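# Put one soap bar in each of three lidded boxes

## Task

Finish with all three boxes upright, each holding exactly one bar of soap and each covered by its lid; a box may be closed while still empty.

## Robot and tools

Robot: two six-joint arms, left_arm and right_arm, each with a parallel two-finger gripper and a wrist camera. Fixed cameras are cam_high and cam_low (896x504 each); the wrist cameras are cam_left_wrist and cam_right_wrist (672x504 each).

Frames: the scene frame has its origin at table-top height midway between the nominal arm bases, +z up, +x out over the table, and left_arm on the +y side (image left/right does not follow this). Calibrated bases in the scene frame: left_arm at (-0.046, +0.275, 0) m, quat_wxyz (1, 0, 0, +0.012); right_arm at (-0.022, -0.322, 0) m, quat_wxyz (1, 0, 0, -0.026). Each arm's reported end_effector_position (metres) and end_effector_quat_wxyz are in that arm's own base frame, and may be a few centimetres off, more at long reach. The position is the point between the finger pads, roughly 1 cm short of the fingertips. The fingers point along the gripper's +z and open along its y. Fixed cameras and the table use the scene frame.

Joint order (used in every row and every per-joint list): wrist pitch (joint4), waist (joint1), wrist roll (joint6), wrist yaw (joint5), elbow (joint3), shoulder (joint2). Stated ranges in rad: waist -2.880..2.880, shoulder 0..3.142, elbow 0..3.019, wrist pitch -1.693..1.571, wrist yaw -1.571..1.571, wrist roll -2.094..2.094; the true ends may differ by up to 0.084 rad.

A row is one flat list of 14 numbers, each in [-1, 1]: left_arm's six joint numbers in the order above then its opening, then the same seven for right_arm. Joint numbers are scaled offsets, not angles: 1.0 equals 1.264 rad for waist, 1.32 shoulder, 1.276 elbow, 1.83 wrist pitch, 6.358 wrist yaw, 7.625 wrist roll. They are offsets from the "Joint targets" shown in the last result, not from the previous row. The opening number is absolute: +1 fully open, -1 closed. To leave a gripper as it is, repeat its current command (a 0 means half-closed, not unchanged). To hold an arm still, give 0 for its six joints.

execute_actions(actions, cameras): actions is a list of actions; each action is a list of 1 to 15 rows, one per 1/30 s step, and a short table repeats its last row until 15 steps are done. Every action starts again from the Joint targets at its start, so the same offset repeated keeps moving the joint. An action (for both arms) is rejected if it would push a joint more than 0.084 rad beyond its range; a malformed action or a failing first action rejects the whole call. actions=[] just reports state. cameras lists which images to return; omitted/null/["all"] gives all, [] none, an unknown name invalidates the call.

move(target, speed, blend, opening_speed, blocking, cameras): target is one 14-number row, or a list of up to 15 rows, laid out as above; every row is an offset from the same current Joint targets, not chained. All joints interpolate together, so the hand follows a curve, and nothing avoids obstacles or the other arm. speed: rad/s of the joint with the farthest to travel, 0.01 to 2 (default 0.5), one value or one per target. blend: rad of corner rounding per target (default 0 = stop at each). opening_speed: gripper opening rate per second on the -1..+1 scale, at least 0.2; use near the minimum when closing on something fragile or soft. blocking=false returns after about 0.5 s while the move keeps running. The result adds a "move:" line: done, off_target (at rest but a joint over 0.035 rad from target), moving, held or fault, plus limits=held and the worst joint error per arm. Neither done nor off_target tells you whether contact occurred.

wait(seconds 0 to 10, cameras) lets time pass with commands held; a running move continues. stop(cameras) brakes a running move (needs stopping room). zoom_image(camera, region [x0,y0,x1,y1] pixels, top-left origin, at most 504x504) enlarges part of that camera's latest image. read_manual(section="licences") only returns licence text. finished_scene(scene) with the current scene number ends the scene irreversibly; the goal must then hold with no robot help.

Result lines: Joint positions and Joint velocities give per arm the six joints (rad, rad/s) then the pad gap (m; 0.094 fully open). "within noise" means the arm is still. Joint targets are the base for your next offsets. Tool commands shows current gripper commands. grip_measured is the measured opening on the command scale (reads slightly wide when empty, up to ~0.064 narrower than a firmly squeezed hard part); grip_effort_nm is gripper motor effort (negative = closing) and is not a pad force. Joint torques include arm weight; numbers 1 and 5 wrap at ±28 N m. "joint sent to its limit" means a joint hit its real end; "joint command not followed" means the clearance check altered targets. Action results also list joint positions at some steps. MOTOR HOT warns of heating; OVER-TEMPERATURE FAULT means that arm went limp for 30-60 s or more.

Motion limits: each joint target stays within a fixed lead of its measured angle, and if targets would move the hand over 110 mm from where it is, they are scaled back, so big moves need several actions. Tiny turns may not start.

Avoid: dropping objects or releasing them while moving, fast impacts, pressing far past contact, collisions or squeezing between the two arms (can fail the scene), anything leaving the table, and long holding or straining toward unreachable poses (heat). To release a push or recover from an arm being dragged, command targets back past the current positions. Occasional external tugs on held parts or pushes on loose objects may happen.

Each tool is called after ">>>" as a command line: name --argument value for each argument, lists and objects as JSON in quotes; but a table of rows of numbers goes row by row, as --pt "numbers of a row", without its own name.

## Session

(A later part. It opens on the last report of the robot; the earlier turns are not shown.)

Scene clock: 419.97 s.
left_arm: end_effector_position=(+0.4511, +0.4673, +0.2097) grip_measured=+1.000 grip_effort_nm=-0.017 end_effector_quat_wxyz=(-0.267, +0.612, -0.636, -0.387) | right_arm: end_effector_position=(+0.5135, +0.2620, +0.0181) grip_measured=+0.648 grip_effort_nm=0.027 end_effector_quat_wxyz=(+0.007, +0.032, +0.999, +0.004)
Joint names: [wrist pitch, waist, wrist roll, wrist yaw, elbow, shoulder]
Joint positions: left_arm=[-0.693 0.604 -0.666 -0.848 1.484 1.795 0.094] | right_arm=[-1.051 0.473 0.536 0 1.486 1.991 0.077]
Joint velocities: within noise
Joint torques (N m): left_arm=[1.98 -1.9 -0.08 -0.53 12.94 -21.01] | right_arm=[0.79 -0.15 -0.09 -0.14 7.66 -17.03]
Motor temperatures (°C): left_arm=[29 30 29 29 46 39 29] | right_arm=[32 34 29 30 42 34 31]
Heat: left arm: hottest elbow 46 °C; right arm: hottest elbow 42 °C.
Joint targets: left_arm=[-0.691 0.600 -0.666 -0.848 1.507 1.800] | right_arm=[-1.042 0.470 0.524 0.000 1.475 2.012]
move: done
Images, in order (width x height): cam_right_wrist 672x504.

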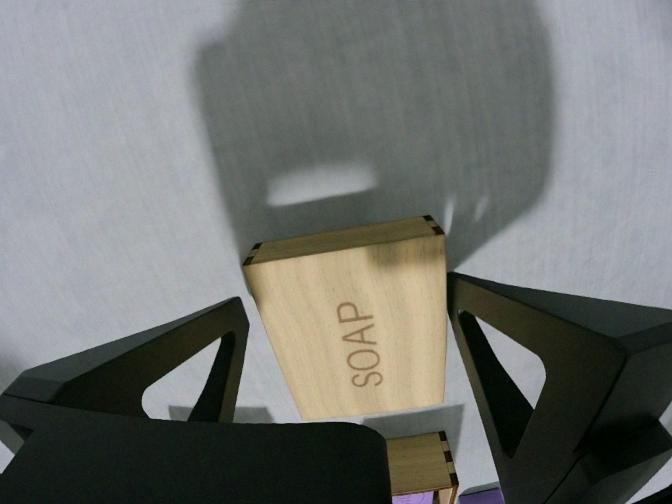

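>>> move --target '[0,0,0,0,0,0,1,0,0,0,0,0,0,0.15]' --opening_speed 0.4 --cameras '[]'

>>> move --pt "0 0 0 0 0 0 1 -0.156 0 0 0 0.1716 -0.081 0.15" --pt "0 0 0 0 0 0 1 -0.099 0.098 0.01666 0 -0.153 -0.297 0.15" --pt "0 0 0 0 0 0 1 -0.016 0.098 0.01666 0 -0.238 -0.2515 0.15" --speed '[0.3,0.5,0.3]' --blend 0.04 --cameras '["cam_low","cam_right_wrist"]'

>>> zoom_image --camera "cam_low" --region '[480, 230, 580, 310]'

Scene clock: 438.50 s.
left_arm: end_effector_position=(+0.4511, +0.4673, +0.2097) grip_measured=+1.000 grip_effort_nm=-0.017 end_effector_quat_wxyz=(-0.267, +0.612, -0.636, -0.387) | right_arm: end_effector_position=(+0.5136, +0.2621, +0.0181) grip_measured=+0.357 grip_effort_nm=-1.067 end_effector_quat_wxyz=(+0.007, +0.031, +0.999, +0.004)
Joint names: [wrist pitch, waist, wrist roll, wrist yaw, elbow, shoulder]
Joint positions: left_arm=[-0.693 0.604 -0.666 -0.848 1.484 1.795 0.094] | right_arm=[-1.05 0.473 0.535 0 1.486 1.991 0.064]
Joint velocities: within noise
Joint torques (N m): left_arm=[1.98 -1.9 -0.09 -0.53 12.94 -21.01] | right_arm=[0.73 -0.15 -0.1 -0.14 7.65 -17.32]
Motor temperatures (°C): left_arm=[29 30 29 29 46 39 29] | right_arm=[32 34 29 30 41 35 31]
Heat: left arm: hottest elbow 46 °C; right arm: hottest elbow 41 °C.
Joint targets: left_arm=[-0.691 0.600 -0.666 -0.848 1.507 1.800] | right_arm=[-1.042 0.470 0.524 0.000 1.475 2.012]
move: done
No camera images: "cameras" was empty.

Scene clock: 441.40 s.
left_arm: end_effector_position=(+0.4511, +0.4673, +0.2097) grip_measured=+1.000 grip_effort_nm=-0.012 end_effector_quat_wxyz=(-0.267, +0.612, -0.636, -0.387) | right_arm: end_effector_position=(+0.3880, +0.2582, +0.0801) grip_measured=+0.356 grip_effort_nm=-1.082 end_effector_quat_wxyz=(+0.005, +0.026, +1.000, +0.004)
Joint names: [wrist pitch, waist, wrist roll, wrist yaw, elbow, shoulder]
Joint positions: left_arm=[-0.693 0.604 -0.666 -0.848 1.484 1.795 0.094] | right_arm=[-1.08 0.588 0.64 0 1.184 1.661 0.064]
Joint velocities: within noise
Joint torques (N m): left_arm=[1.99 -1.9 -0.08 -0.53 12.93 -21.07] | right_arm=[0.64 0.62 0.12 -0.13 7.72 -12.75]
Motor temperatures (°C): left_arm=[29 30 29 29 46 39 29] | right_arm=[32 34 29 30 42 35 31]
Heat: left arm: hottest elbow 46 °C; right arm: hottest elbow 42 °C.
Joint targets: left_arm=[-0.691 0.600 -0.666 -0.848 1.507 1.800] | right_arm=[-1.071 0.594 0.651 0.000 1.171 1.680]
move: done
Images, in order (width x height): cam_low 896x504, cam_right_wrist 672x504.

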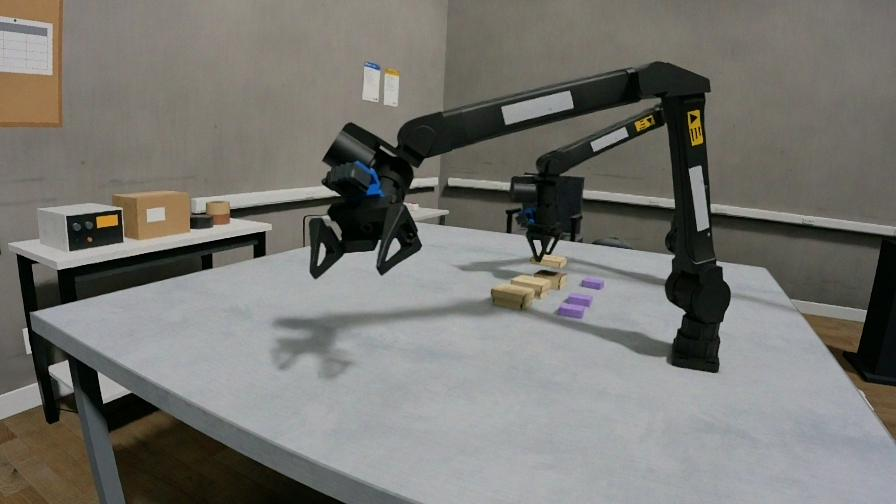

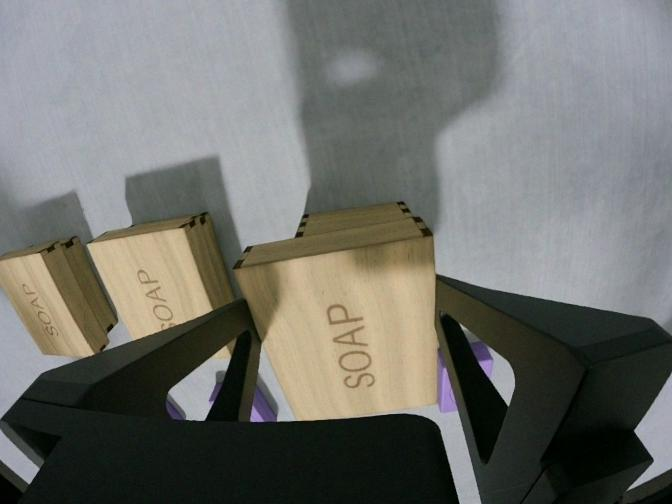

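Scaled by 5.040 from the camera's 896x504 image, which has a finer 1280x720 frame.

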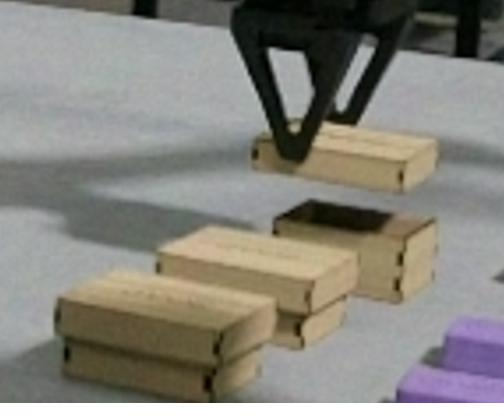

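>>> move --target '[0,0,0,0,0,0,1,0.0322,-0.0119,0.0059,0,-0.0208,0.022,0.15]' --speed 0.15 --cameras '["cam_low","cam_right_wrist"]'

>>> zoom_image --camera "cam_low" --region '[500, 240, 580, 304]'

>>> zoom_image --camera "cam_right_wrist" --region '[200, 180, 460, 430]'

Scene clock: 470.83 s.
left_arm: end_effector_position=(+0.4511, +0.4673, +0.2097) grip_measured=+1.000 grip_effort_nm=-0.007 end_effector_quat_wxyz=(-0.267, +0.612, -0.636, -0.387) | right_arm: end_effector_position=(+0.3896, +0.2587, +0.0594) grip_measured=+0.356 grip_effort_nm=-1.072 end_effector_quat_wxyz=(+0.008, +0.049, +0.999, +0.006)
Joint names: [wrist pitch, waist, wrist roll, wrist yaw, elbow, shoulder]
Joint positions: left_arm=[-0.693 0.604 -0.666 -0.848 1.484 1.795 0.094] | right_arm=[-1.021 0.587 0.684 0 1.157 1.688 0.064]
Joint velocities: within noise
Joint torques (N m): left_arm=[1.99 -1.9 -0.08 -0.52 12.96 -21.07] | right_arm=[0.72 -0.67 0.11 -0.12 7.45 -12.81]
Motor temperatures (°C): left_arm=[29 30 29 29 47 39 29] | right_arm=[32 33 29 30 41 33 32]
Heat: left arm: hottest elbow 47 °C; right arm: hottest elbow 41 °C.
Joint targets: left_arm=[-0.691 0.600 -0.666 -0.848 1.507 1.800] | right_arm=[-1.012 0.579 0.696 0.000 1.145 1.709]
move: done
Images, in order (width x height): cam_low 896x504, cam_right_wrist 672x504.

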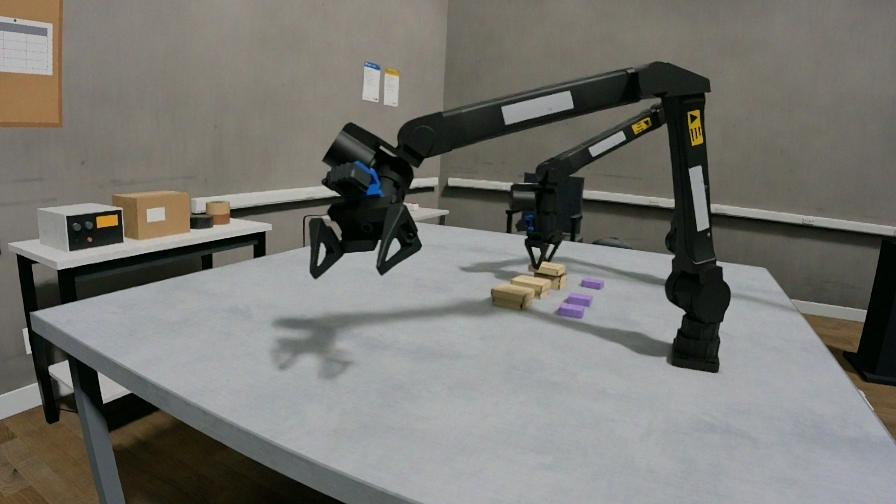

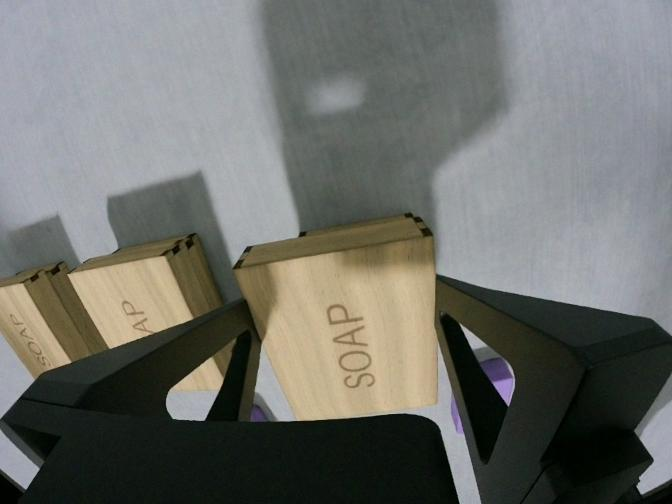

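Scaled by 6.300 from the camera's 896x504 image, which has a finer 1280x720 frame.

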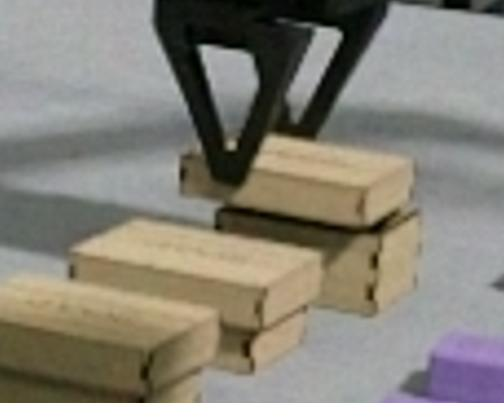

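Scaled by 1.938 from the camera's 672x504 image, which has a finer 960x720 frame.

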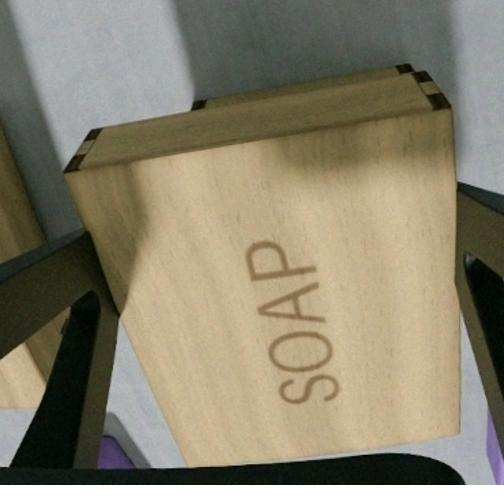

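>>> move --target '[0,0,0,0,0,0,1,-0.0066,0,0,0,-0.0259,-0.0515,0.15]' --speed 0.15 --cameras '["cam_low","cam_right_wrist"]'

>>> zoom_image --camera "cam_low" --region '[500, 240, 580, 304]'

>>> zoom_image --camera "cam_right_wrist" --region '[200, 180, 460, 430]'

Scene clock: 548.37 s.
left_arm: end_effector_position=(+0.4511, +0.4673, +0.2097) grip_measured=+1.000 grip_effort_nm=-0.017 end_effector_quat_wxyz=(-0.267, +0.612, -0.636, -0.387) | right_arm: end_effector_position=(+0.3802, +0.2524, +0.0655) grip_measured=+0.356 grip_effort_nm=-1.082 end_effector_quat_wxyz=(+0.010, +0.049, +0.999, +0.008)
Joint names: [wrist pitch, waist, wrist roll, wrist yaw, elbow, shoulder]
Joint positions: left_arm=[-0.693 0.604 -0.666 -0.848 1.484 1.795 0.094] | right_arm=[-1.021 0.587 0.685 0 1.126 1.65 0.064]
Joint velocities: within noise
Joint torques (N m): left_arm=[1.96 -1.96 -0.08 -0.53 12.96 -21.01] | right_arm=[0.27 -0.67 0.11 -0.13 7.38 -14.21]
Motor temperatures (°C): left_arm=[28 30 29 29 47 40 29] | right_arm=[32 33 28 30 42 33 32]
Heat: left arm: hottest elbow 47 °C; right arm: hottest elbow 42 °C.
Joint targets: left_arm=[-0.691 0.600 -0.666 -0.848 1.507 1.800] | right_arm=[-1.024 0.579 0.697 0.000 1.112 1.641]
move: done
Images, in order (width x height): cam_low 896x504, cam_right_wrist 672x504.

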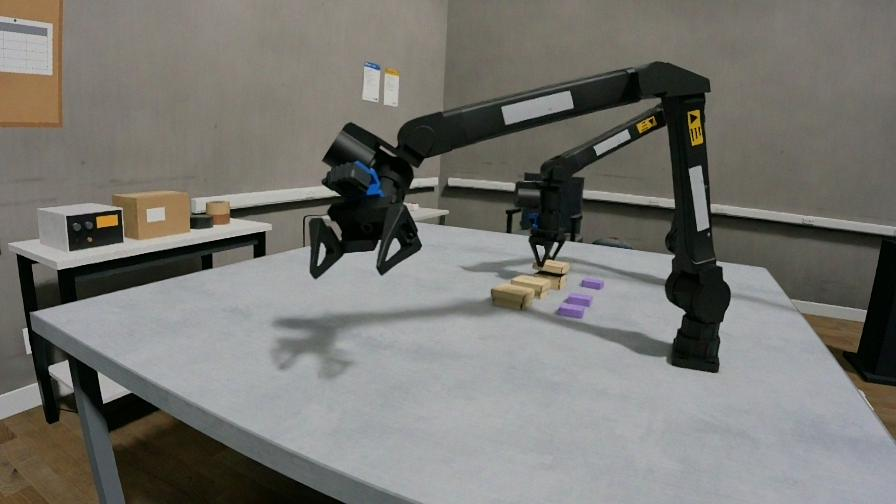

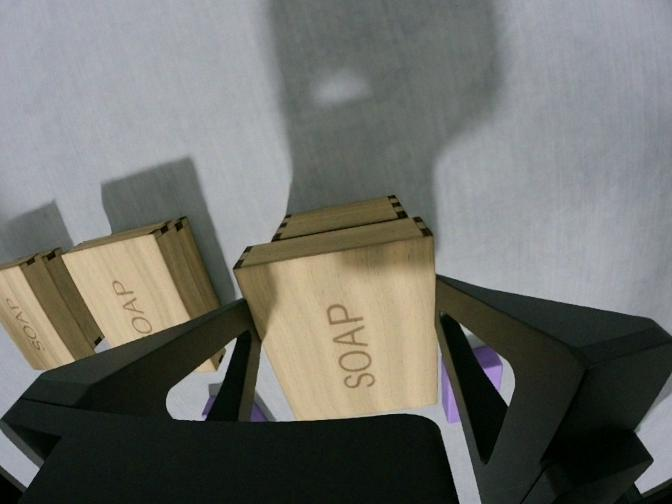

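Scaled by 6.300 from the camera's 896x504 image, which has a finer 1280x720 frame.

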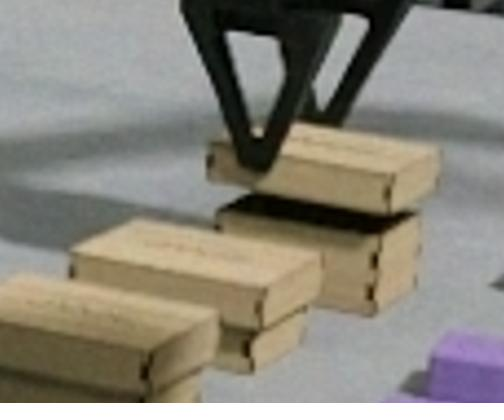

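Scaled by 1.938 from the camera's 672x504 image, which has a finer 960x720 frame.

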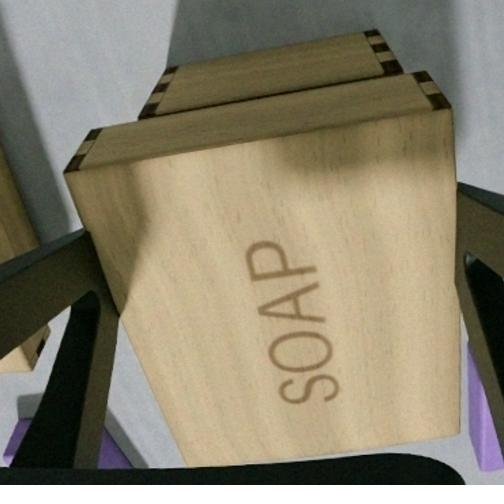

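>>> move --target '[0,0,0,0,0,0,1,0.0221,0,0,0,-0.0055,0.0447,0.15]' --speed 0.1 --cameras '["cam_low","cam_right_wrist"]'

>>> zoom_image --camera "cam_low" --region '[500, 240, 580, 304]'

>>> zoom_image --camera "cam_right_wrist" --region '[200, 180, 460, 430]'

Scene clock: 574.43 s.
left_arm: end_effector_position=(+0.4511, +0.4673, +0.2097) grip_measured=+1.000 grip_effort_nm=-0.002 end_effector_quat_wxyz=(-0.267, +0.612, -0.636, -0.387) | right_arm: end_effector_position=(+0.3821, +0.2535, +0.0529) grip_measured=+0.356 grip_effort_nm=-1.077 end_effector_quat_wxyz=(+0.009, +0.049, +0.999, +0.007)
Joint names: [wrist pitch, waist, wrist roll, wrist yaw, elbow, shoulder]
Joint positions: left_arm=[-0.693 0.604 -0.666 -0.848 1.484 1.795 0.094] | right_arm=[-0.993 0.587 0.685 0 1.119 1.675 0.064]
Joint velocities: within noise
Joint torques (N m): left_arm=[1.98 -1.9 -0.08 -0.53 12.94 -21.07] | right_arm=[0.79 -0.62 0.12 -0.13 7.17 -12.1]
Motor temperatures (°C): left_arm=[28 30 29 29 48 40 29] | right_arm=[32 33 28 30 41 34 32]
Heat: left arm: hottest elbow 48 °C; right arm: hottest elbow 41 °C.
Joint targets: left_arm=[-0.691 0.600 -0.666 -0.848 1.507 1.800] | right_arm=[-0.984 0.579 0.696 0.000 1.105 1.700]
move: done
Images, in order (width x height): cam_low 896x504, cam_right_wrist 672x504.

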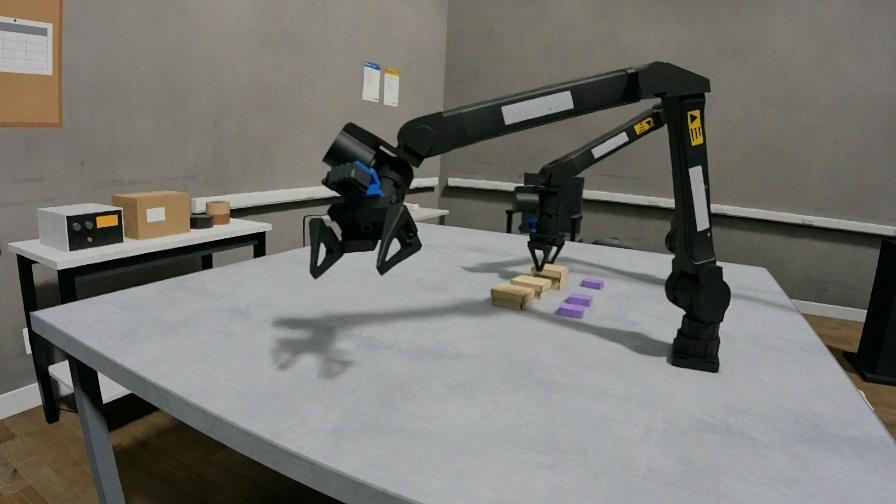

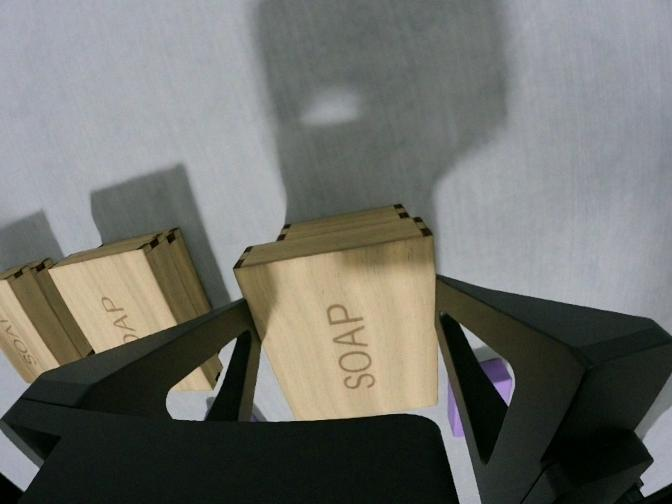

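Scaled by 6.300 from the camera's 896x504 image, which has a finer 1280x720 frame.

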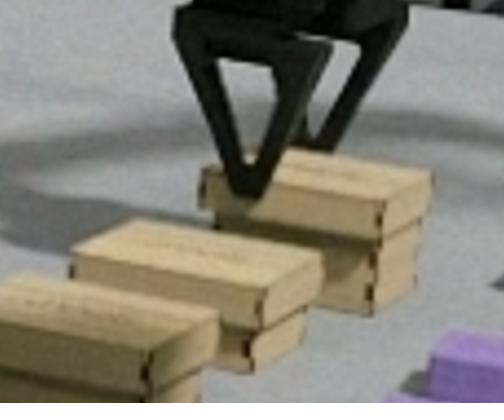

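Scaled by 1.938 from the camera's 672x504 image, which has a finer 960x720 frame.

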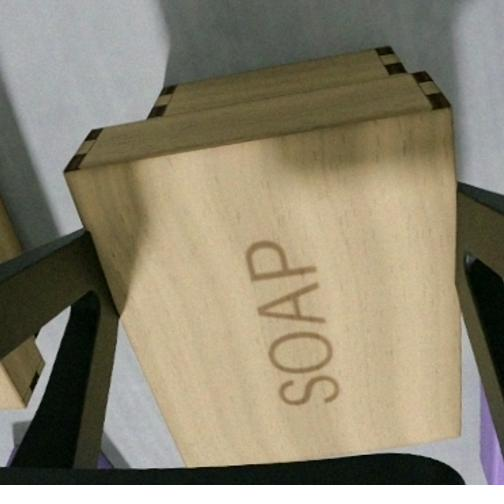

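>>> move --target '[0,0,0,0,0,0,1,0.0175,0,0,0,-0.011,0.0152,0.15]' --speed 0.05 --cameras '["cam_low","cam_right_wrist"]'

>>> zoom_image --camera "cam_low" --region '[500, 240, 580, 304]'

Scene clock: 587.10 s.
left_arm: end_effector_position=(+0.4511, +0.4673, +0.2097) grip_measured=+1.000 grip_effort_nm=-0.007 end_effector_quat_wxyz=(-0.267, +0.612, -0.636, -0.387) | right_arm: end_effector_position=(+0.3832, +0.2542, +0.0527) grip_measured=+0.356 grip_effort_nm=-1.072 end_effector_quat_wxyz=(+0.011, +0.051, +0.999, +0.008)
Joint names: [wrist pitch, waist, wrist roll, wrist yaw, elbow, shoulder]
Joint positions: left_arm=[-0.693 0.604 -0.666 -0.848 1.484 1.795 0.094] | right_arm=[-0.987 0.587 0.69 0 1.118 1.675 0.064]
Joint velocities: within noise
Joint torques (N m): left_arm=[1.96 -1.9 -0.08 -0.53 12.94 -20.95] | right_arm=[1.69 -0.62 0.09 -0.14 6.12 -10.46]
Motor temperatures (°C): left_arm=[28 30 29 29 48 40 29] | right_arm=[32 33 28 30 41 33 33]
Heat: left arm: hottest elbow 48 °C; right arm: hottest elbow 41 °C.
Joint targets: left_arm=[-0.691 0.600 -0.666 -0.848 1.507 1.800] | right_arm=[-0.952 0.579 0.696 0.000 1.091 1.720]
move: off_target (right_arm); right_arm: the shoulder is farthest, 0.046 rad from its target
Images, in order (width x height): cam_low 896x504, cam_right_wrist 672x504.

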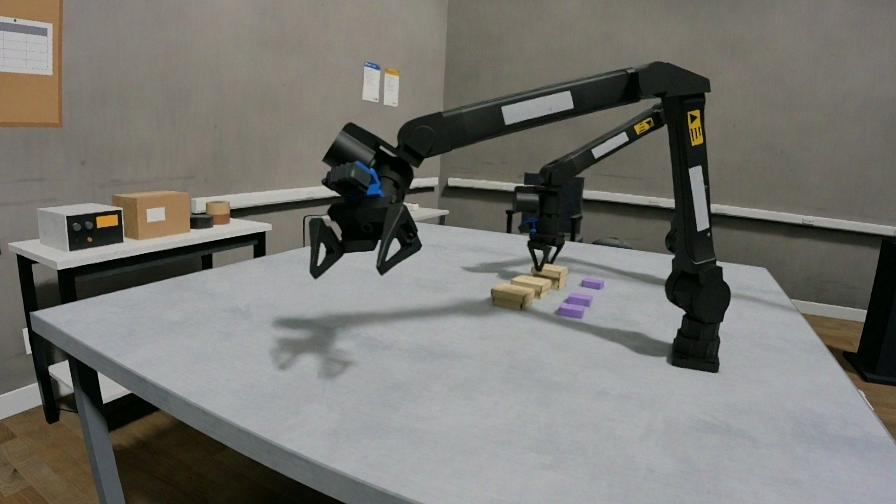

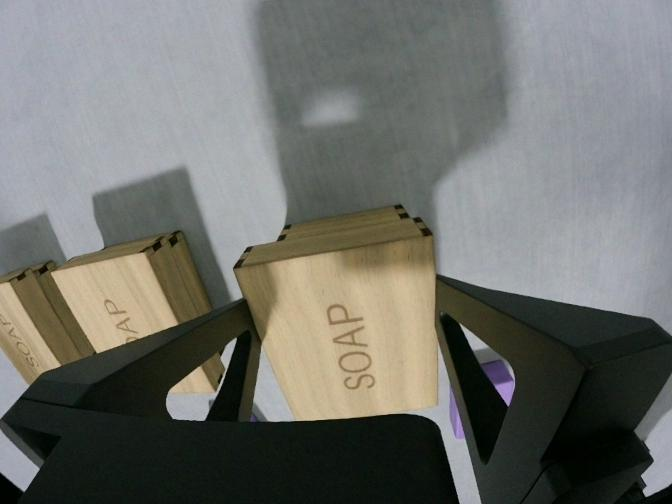

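Scaled by 6.300 from the camera's 896x504 image, which has a finer 1280x720 frame.

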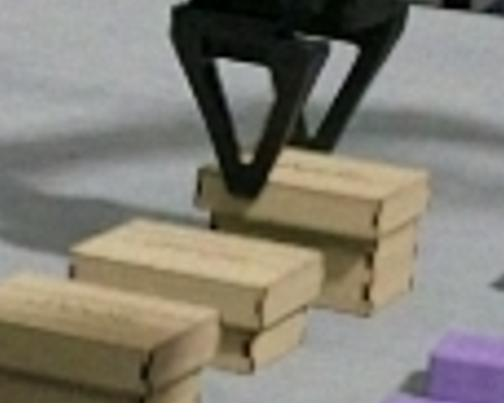

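>>> move --target '[0,0,0,0,0,0,1,-0.0317,-0.0079,0,0,0.0423,-0.0477,0.15]' --speed 0.15 --cameras '["cam_low","cam_right_wrist"]'

>>> zoom_image --camera "cam_low" --region '[500, 240, 580, 304]'

>>> zoom_image --camera "cam_right_wrist" --region '[200, 180, 460, 430]'

Scene clock: 636.57 s.
left_arm: end_effector_position=(+0.4511, +0.4673, +0.2097) grip_measured=+1.000 grip_effort_nm=-0.007 end_effector_quat_wxyz=(-0.267, +0.612, -0.636, -0.387) | right_arm: end_effector_position=(+0.3826, +0.2482, +0.0535) grip_measured=+0.356 grip_effort_nm=-1.077 end_effector_quat_wxyz=(+0.005, +0.057, +0.998, +0.005)
Joint names: [wrist pitch, waist, wrist roll, wrist yaw, elbow, shoulder]
Joint positions: left_arm=[-0.693 0.604 -0.666 -0.848 1.484 1.795 0.094] | right_arm=[-1.002 0.576 0.69 -0.001 1.118 1.672 0.064]
Joint velocities: within noise
Joint torques (N m): left_arm=[1.98 -1.96 -0.08 -0.53 12.94 -21.01] | right_arm=[0.09 -0.56 0.07 -0.08 10.62 -15.27]
Motor temperatures (°C): left_arm=[28 30 29 29 48 40 29] | right_arm=[32 33 28 30 41 32 33]
Heat: left arm: hottest elbow 48 °C; right arm: hottest elbow 41 °C.
Joint targets: left_arm=[-0.691 0.600 -0.666 -0.848 1.507 1.800] | right_arm=[-1.010 0.569 0.696 -0.001 1.145 1.657]
move: done
Images, in order (width x height): cam_low 896x504, cam_right_wrist 672x504.

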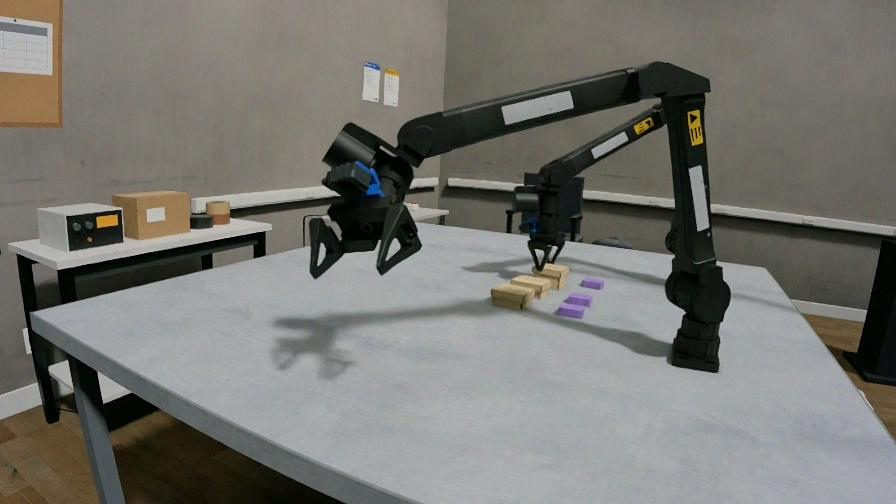

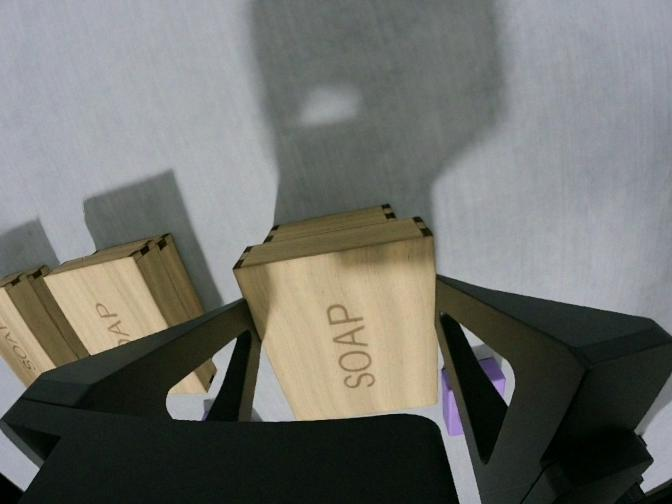

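Scaled by 6.300 from the camera's 896x504 image, which has a finer 1280x720 frame.

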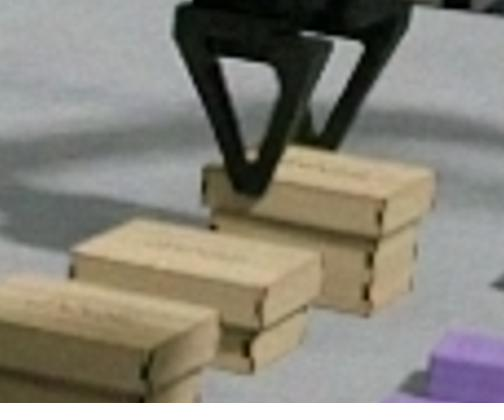

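Scaled by 1.938 from the camera's 672x504 image, which has a finer 960x720 frame.

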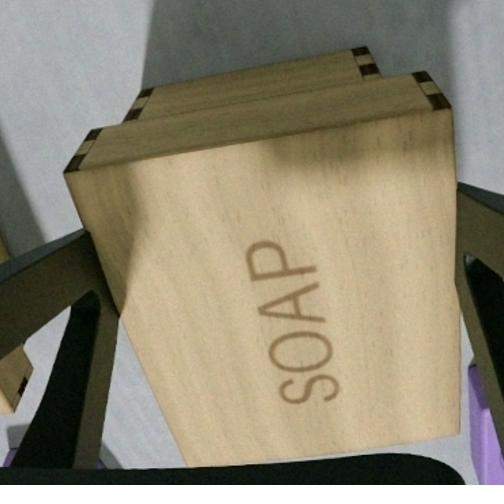

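>>> move --target '[0,0,0,0,0,0,1,0,0.0165,0,0,0,-0.009,0.15]' --speed 0.1 --cameras '["cam_low","cam_right_wrist"]'

>>> zoom_image --camera "cam_low" --region '[500, 240, 580, 304]'

>>> zoom_image --camera "cam_right_wrist" --region '[200, 180, 460, 430]'

Scene clock: 652.97 s.
left_arm: end_effector_position=(+0.4511, +0.4673, +0.2097) grip_measured=+1.000 grip_effort_nm=-0.012 end_effector_quat_wxyz=(-0.267, +0.612, -0.636, -0.387) | right_arm: end_effector_position=(+0.3819, +0.2509, +0.0591) grip_measured=+0.356 grip_effort_nm=-1.072 end_effector_quat_wxyz=(+0.011, +0.054, +0.998, +0.009)
Joint names: [wrist pitch, waist, wrist roll, wrist yaw, elbow, shoulder]
Joint positions: left_arm=[-0.693 0.604 -0.666 -0.848 1.484 1.795 0.094] | right_arm=[-1.002 0.582 0.69 -0.001 1.118 1.659 0.064]
Joint velocities: within noise
Joint torques (N m): left_arm=[1.99 -1.9 -0.08 -0.53 12.93 -21.07] | right_arm=[0.14 0.79 0.07 -0.08 10.69 -14.97]
Motor temperatures (°C): left_arm=[28 30 29 29 48 40 29] | right_arm=[32 33 28 30 44 34 33]
Heat: left arm: hottest elbow 48 °C; right arm: hottest elbow 44 °C.
Joint targets: left_arm=[-0.691 0.600 -0.666 -0.848 1.507 1.800] | right_arm=[-1.010 0.590 0.696 -0.001 1.145 1.645]
move: done
Images, in order (width x height): cam_low 896x504, cam_right_wrist 672x504.

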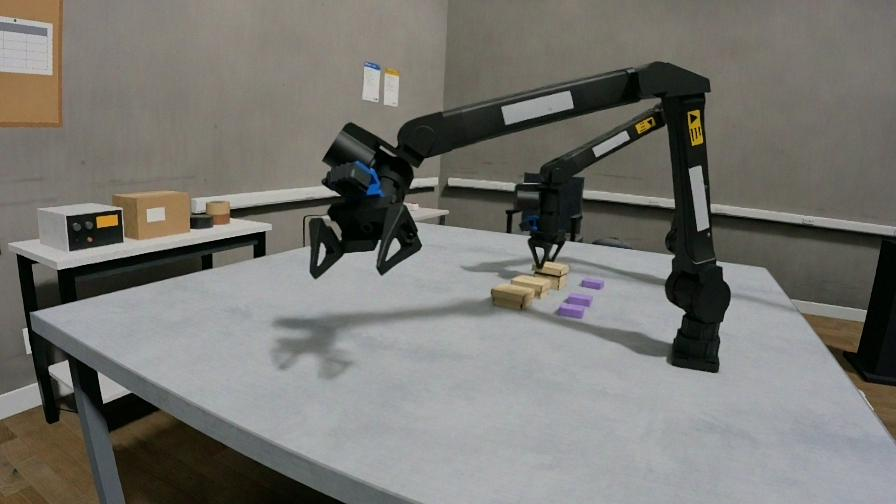

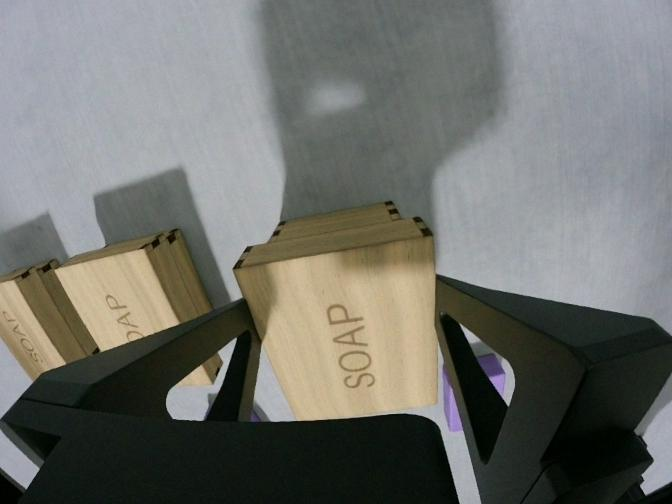

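Scaled by 6.300 from the camera's 896x504 image, which has a finer 1280x720 frame.

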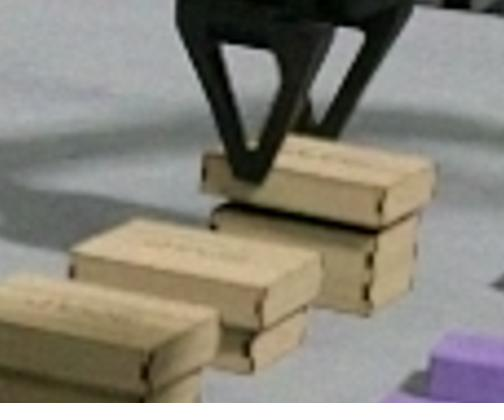

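Scaled by 1.938 from the camera's 672x504 image, which has a finer 960x720 frame.

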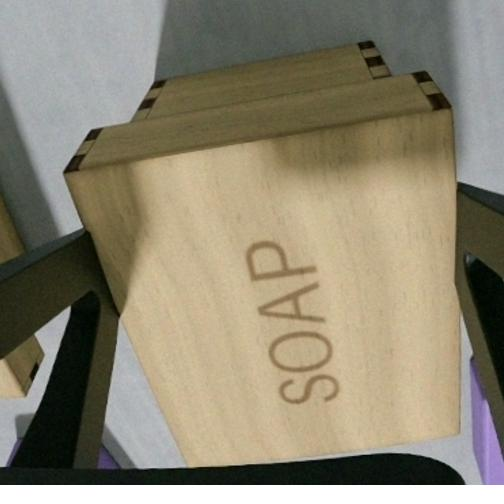

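>>> move --target '[0,0,0,0,0,0,1,0.0137,0,0,0,-0.036,0.031,0.15]' --speed 0.1 --cameras '["cam_low","cam_right_wrist"]'

>>> zoom_image --camera "cam_low" --region '[500, 240, 580, 304]'

>>> zoom_image --camera "cam_right_wrist" --region '[200, 180, 460, 430]'

Scene clock: 674.00 s.
left_arm: end_effector_position=(+0.4511, +0.4673, +0.2097) grip_measured=+1.000 grip_effort_nm=-0.017 end_effector_quat_wxyz=(-0.267, +0.612, -0.636, -0.387) | right_arm: end_effector_position=(+0.3814, +0.2505, +0.0558) grip_measured=+0.356 grip_effort_nm=-1.072 end_effector_quat_wxyz=(+0.010, +0.054, +0.998, +0.009)
Joint names: [wrist pitch, waist, wrist roll, wrist yaw, elbow, shoulder]
Joint positions: left_arm=[-0.693 0.604 -0.666 -0.848 1.484 1.795 0.094] | right_arm=[-0.993 0.582 0.69 -0.001 1.112 1.663 0.064]
Joint velocities: within noise
Joint torques (N m): left_arm=[1.98 -1.9 -0.08 -0.53 12.94 -21.07] | right_arm=[0.76 0.79 0.07 -0.08 7.28 -12.1]
Motor temperatures (°C): left_arm=[28 30 29 29 49 40 29] | right_arm=[31 33 28 30 46 34 33]
Heat: left arm: hottest elbow 49 °C; right arm: hottest elbow 46 °C.
Joint targets: left_arm=[-0.691 0.600 -0.666 -0.848 1.507 1.800] | right_arm=[-0.985 0.590 0.696 -0.001 1.099 1.686]
move: done
Images, in order (width x height): cam_low 896x504, cam_right_wrist 672x504.

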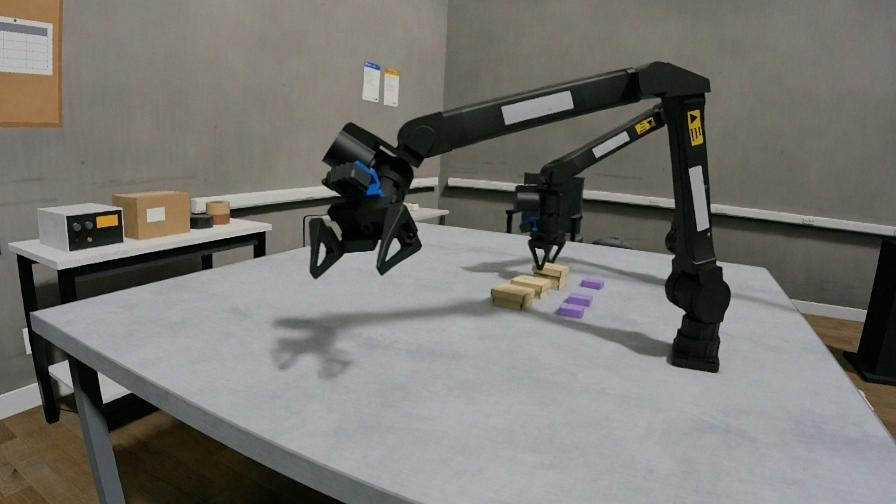

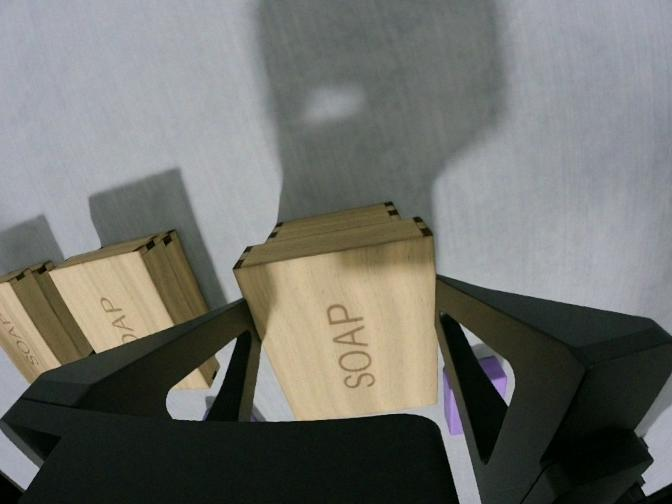

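Scaled by 6.300 from the camera's 896x504 image, which has a finer 1280x720 frame.

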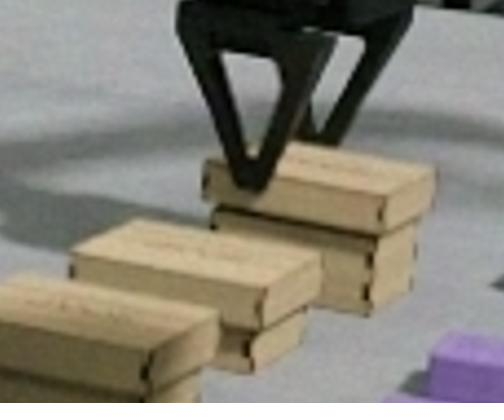

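Scaled by 1.938 from the camera's 672x504 image, which has a finer 960x720 frame.

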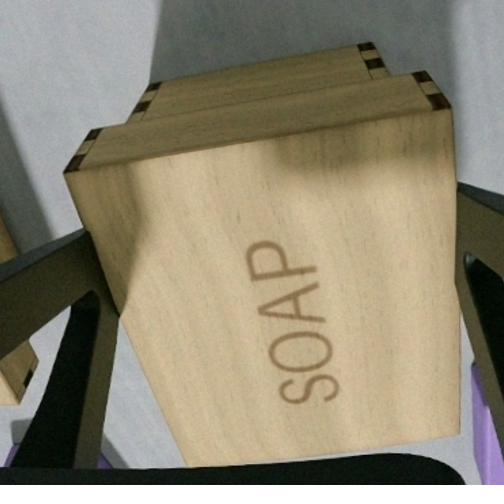

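>>> move --target '[0,0,0,0,0,0,1,0.0219,0.0015,0,0,-0.0141,0.0182,0.15]' --speed 0.05 --cameras '["cam_low","cam_right_wrist"]'

>>> zoom_image --camera "cam_low" --region '[500, 240, 580, 304]'

>>> zoom_image --camera "cam_right_wrist" --region '[200, 180, 460, 430]'

Scene clock: 683.77 s.
left_arm: end_effector_position=(+0.4511, +0.4673, +0.2097) grip_measured=+1.000 grip_effort_nm=-0.012 end_effector_quat_wxyz=(-0.267, +0.612, -0.636, -0.387) | right_arm: end_effector_position=(+0.3832, +0.2518, +0.0505) grip_measured=+0.356 grip_effort_nm=-1.077 end_effector_quat_wxyz=(+0.016, +0.054, +0.998, +0.012)
Joint names: [wrist pitch, waist, wrist roll, wrist yaw, elbow, shoulder]
Joint positions: left_arm=[-0.693 0.604 -0.666 -0.848 1.484 1.795 0.094] | right_arm=[-0.966 0.582 0.69 -0.001 1.103 1.668 0.064]
Joint velocities: within noise
Joint torques (N m): left_arm=[1.98 -1.9 -0.08 -0.53 12.94 -21.01] | right_arm=[1.17 0.97 0.07 -0.11 6.53 -10.7]
Motor temperatures (°C): left_arm=[28 30 29 29 49 40 29] | right_arm=[31 33 28 30 45 34 33]
Heat: left arm: hottest elbow 49 °C; right arm: hottest elbow 45 °C.
Joint targets: left_arm=[-0.691 0.600 -0.666 -0.848 1.507 1.800] | right_arm=[-0.944 0.592 0.696 0.000 1.081 1.710]
move: off_target (right_arm); right_arm: the shoulder is farthest, 0.042 rad from its target
Images, in order (width x height): cam_low 896x504, cam_right_wrist 672x504.

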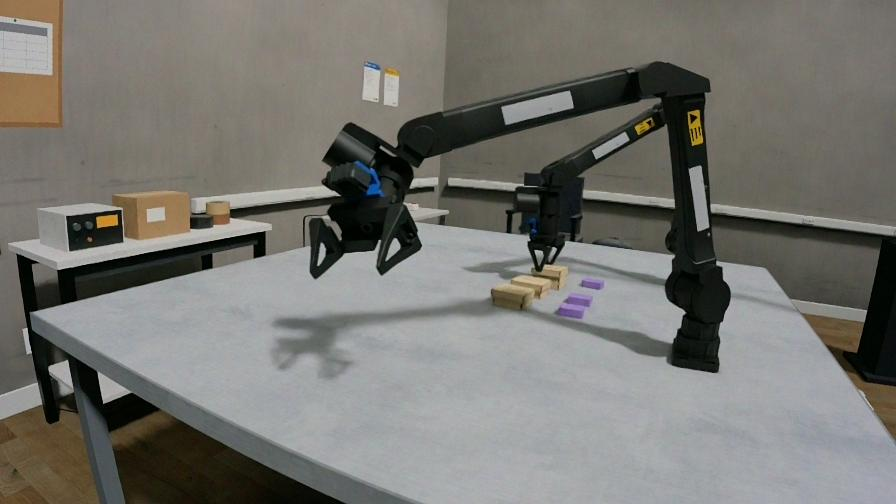

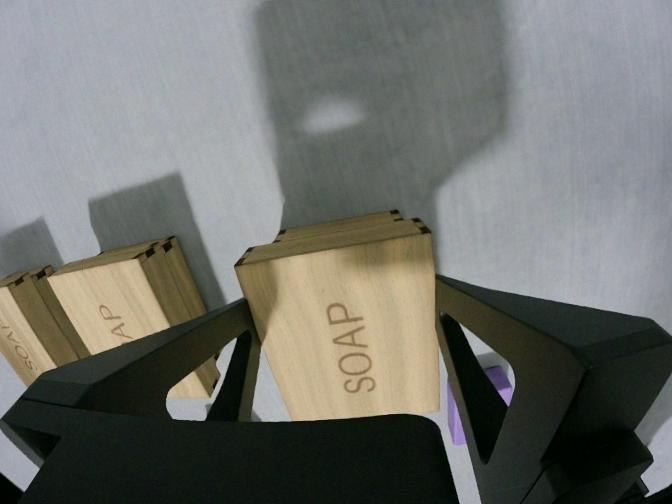

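Scaled by 6.300 from the camera's 896x504 image, which has a finer 1280x720 frame.

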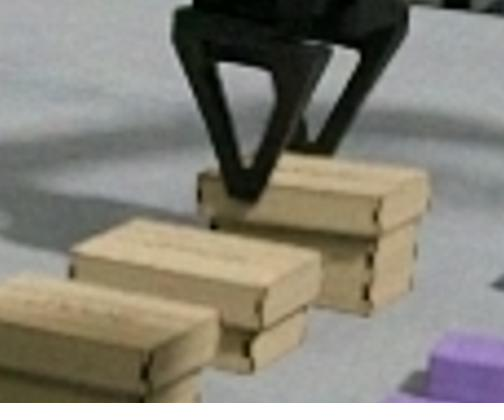

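Scaled by 1.938 from the camera's 672x504 image, which has a finer 960x720 frame.

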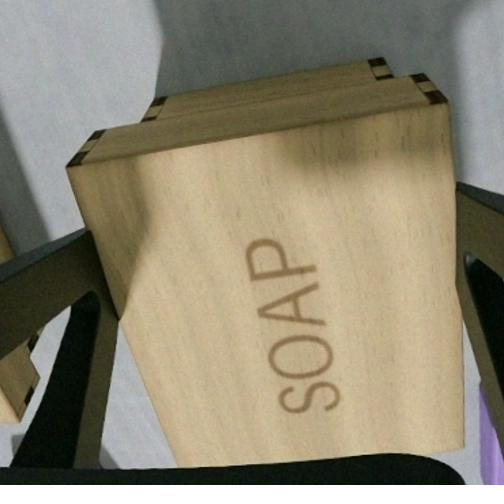

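>>> move --target '[0,0,0,0,0,0,1,-0.022,0,0,0,-0.003,0.003,0.15]' --speed 0.05 --cameras '["cam_low","cam_right_wrist"]'

>>> zoom_image --camera "cam_low" --region '[500, 240, 580, 304]'

>>> zoom_image --camera "cam_right_wrist" --region '[200, 180, 460, 430]'

Scene clock: 707.53 s.
left_arm: end_effector_position=(+0.4511, +0.4673, +0.2097) grip_measured=+1.000 grip_effort_nm=-0.007 end_effector_quat_wxyz=(-0.267, +0.612, -0.636, -0.387) | right_arm: end_effector_position=(+0.3795, +0.2509, +0.0490) grip_measured=+0.356 grip_effort_nm=-1.082 end_effector_quat_wxyz=(+0.009, +0.053, +0.999, +0.007)
Joint names: [wrist pitch, waist, wrist roll, wrist yaw, elbow, shoulder]
Joint positions: left_arm=[-0.693 0.604 -0.666 -0.848 1.484 1.795 0.094] | right_arm=[-0.98 0.585 0.69 -0.001 1.103 1.672 0.064]
Joint velocities: within noise
Joint torques (N m): left_arm=[1.96 -1.9 -0.09 -0.53 12.94 -21.07] | right_arm=[0.36 0.73 0.07 -0.07 6.15 -10.58]
Motor temperatures (°C): left_arm=[28 30 29 29 49 40 29] | right_arm=[31 33 28 30 42 34 33]
Heat: left arm: hottest elbow 49 °C; right arm: hottest elbow 42 °C.
Joint targets: left_arm=[-0.691 0.600 -0.666 -0.848 1.507 1.800] | right_arm=[-0.985 0.592 0.697 0.000 1.077 1.714]
move: off_target (right_arm); right_arm: the shoulder is farthest, 0.042 rad from its target
Images, in order (width x height): cam_low 896x504, cam_right_wrist 672x504.

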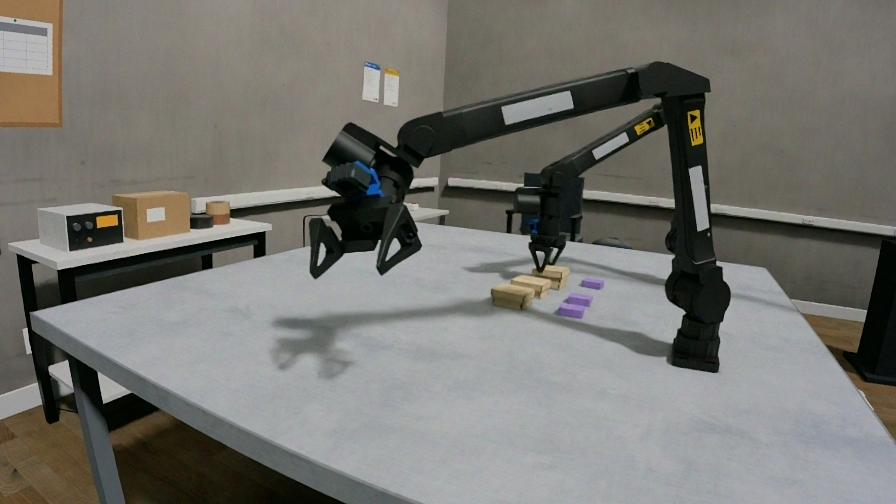

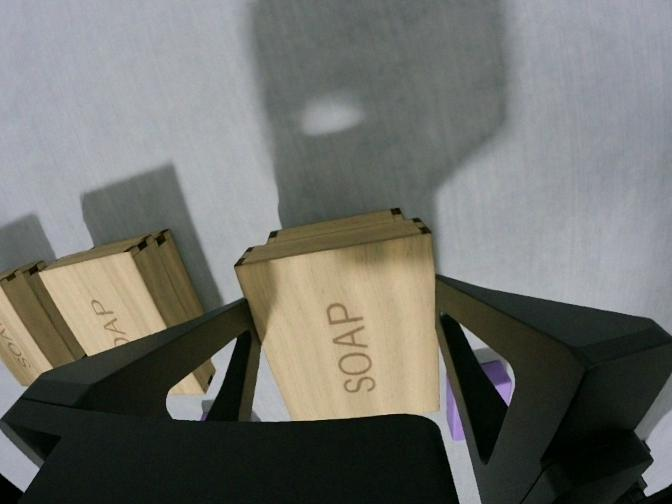

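Scaled by 6.300 from the camera's 896x504 image, which has a finer 1280x720 frame.

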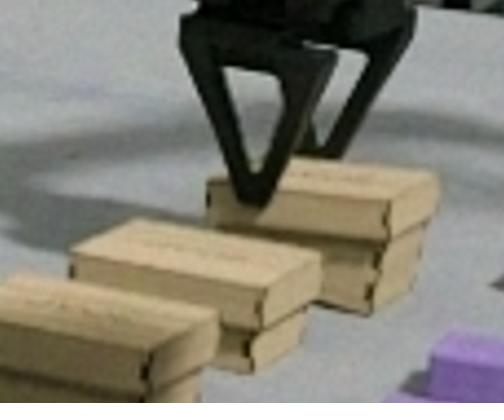

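Scaled by 1.938 from the camera's 672x504 image, which has a finer 960x720 frame.

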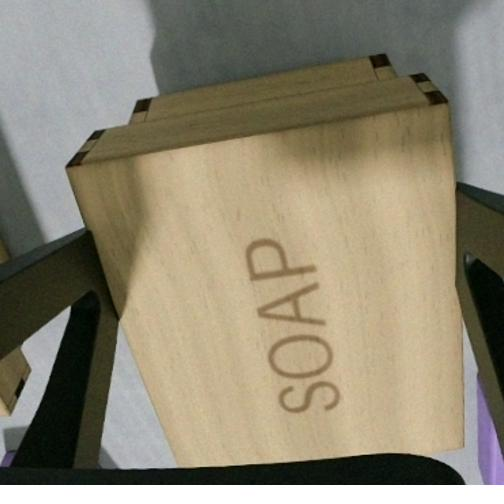

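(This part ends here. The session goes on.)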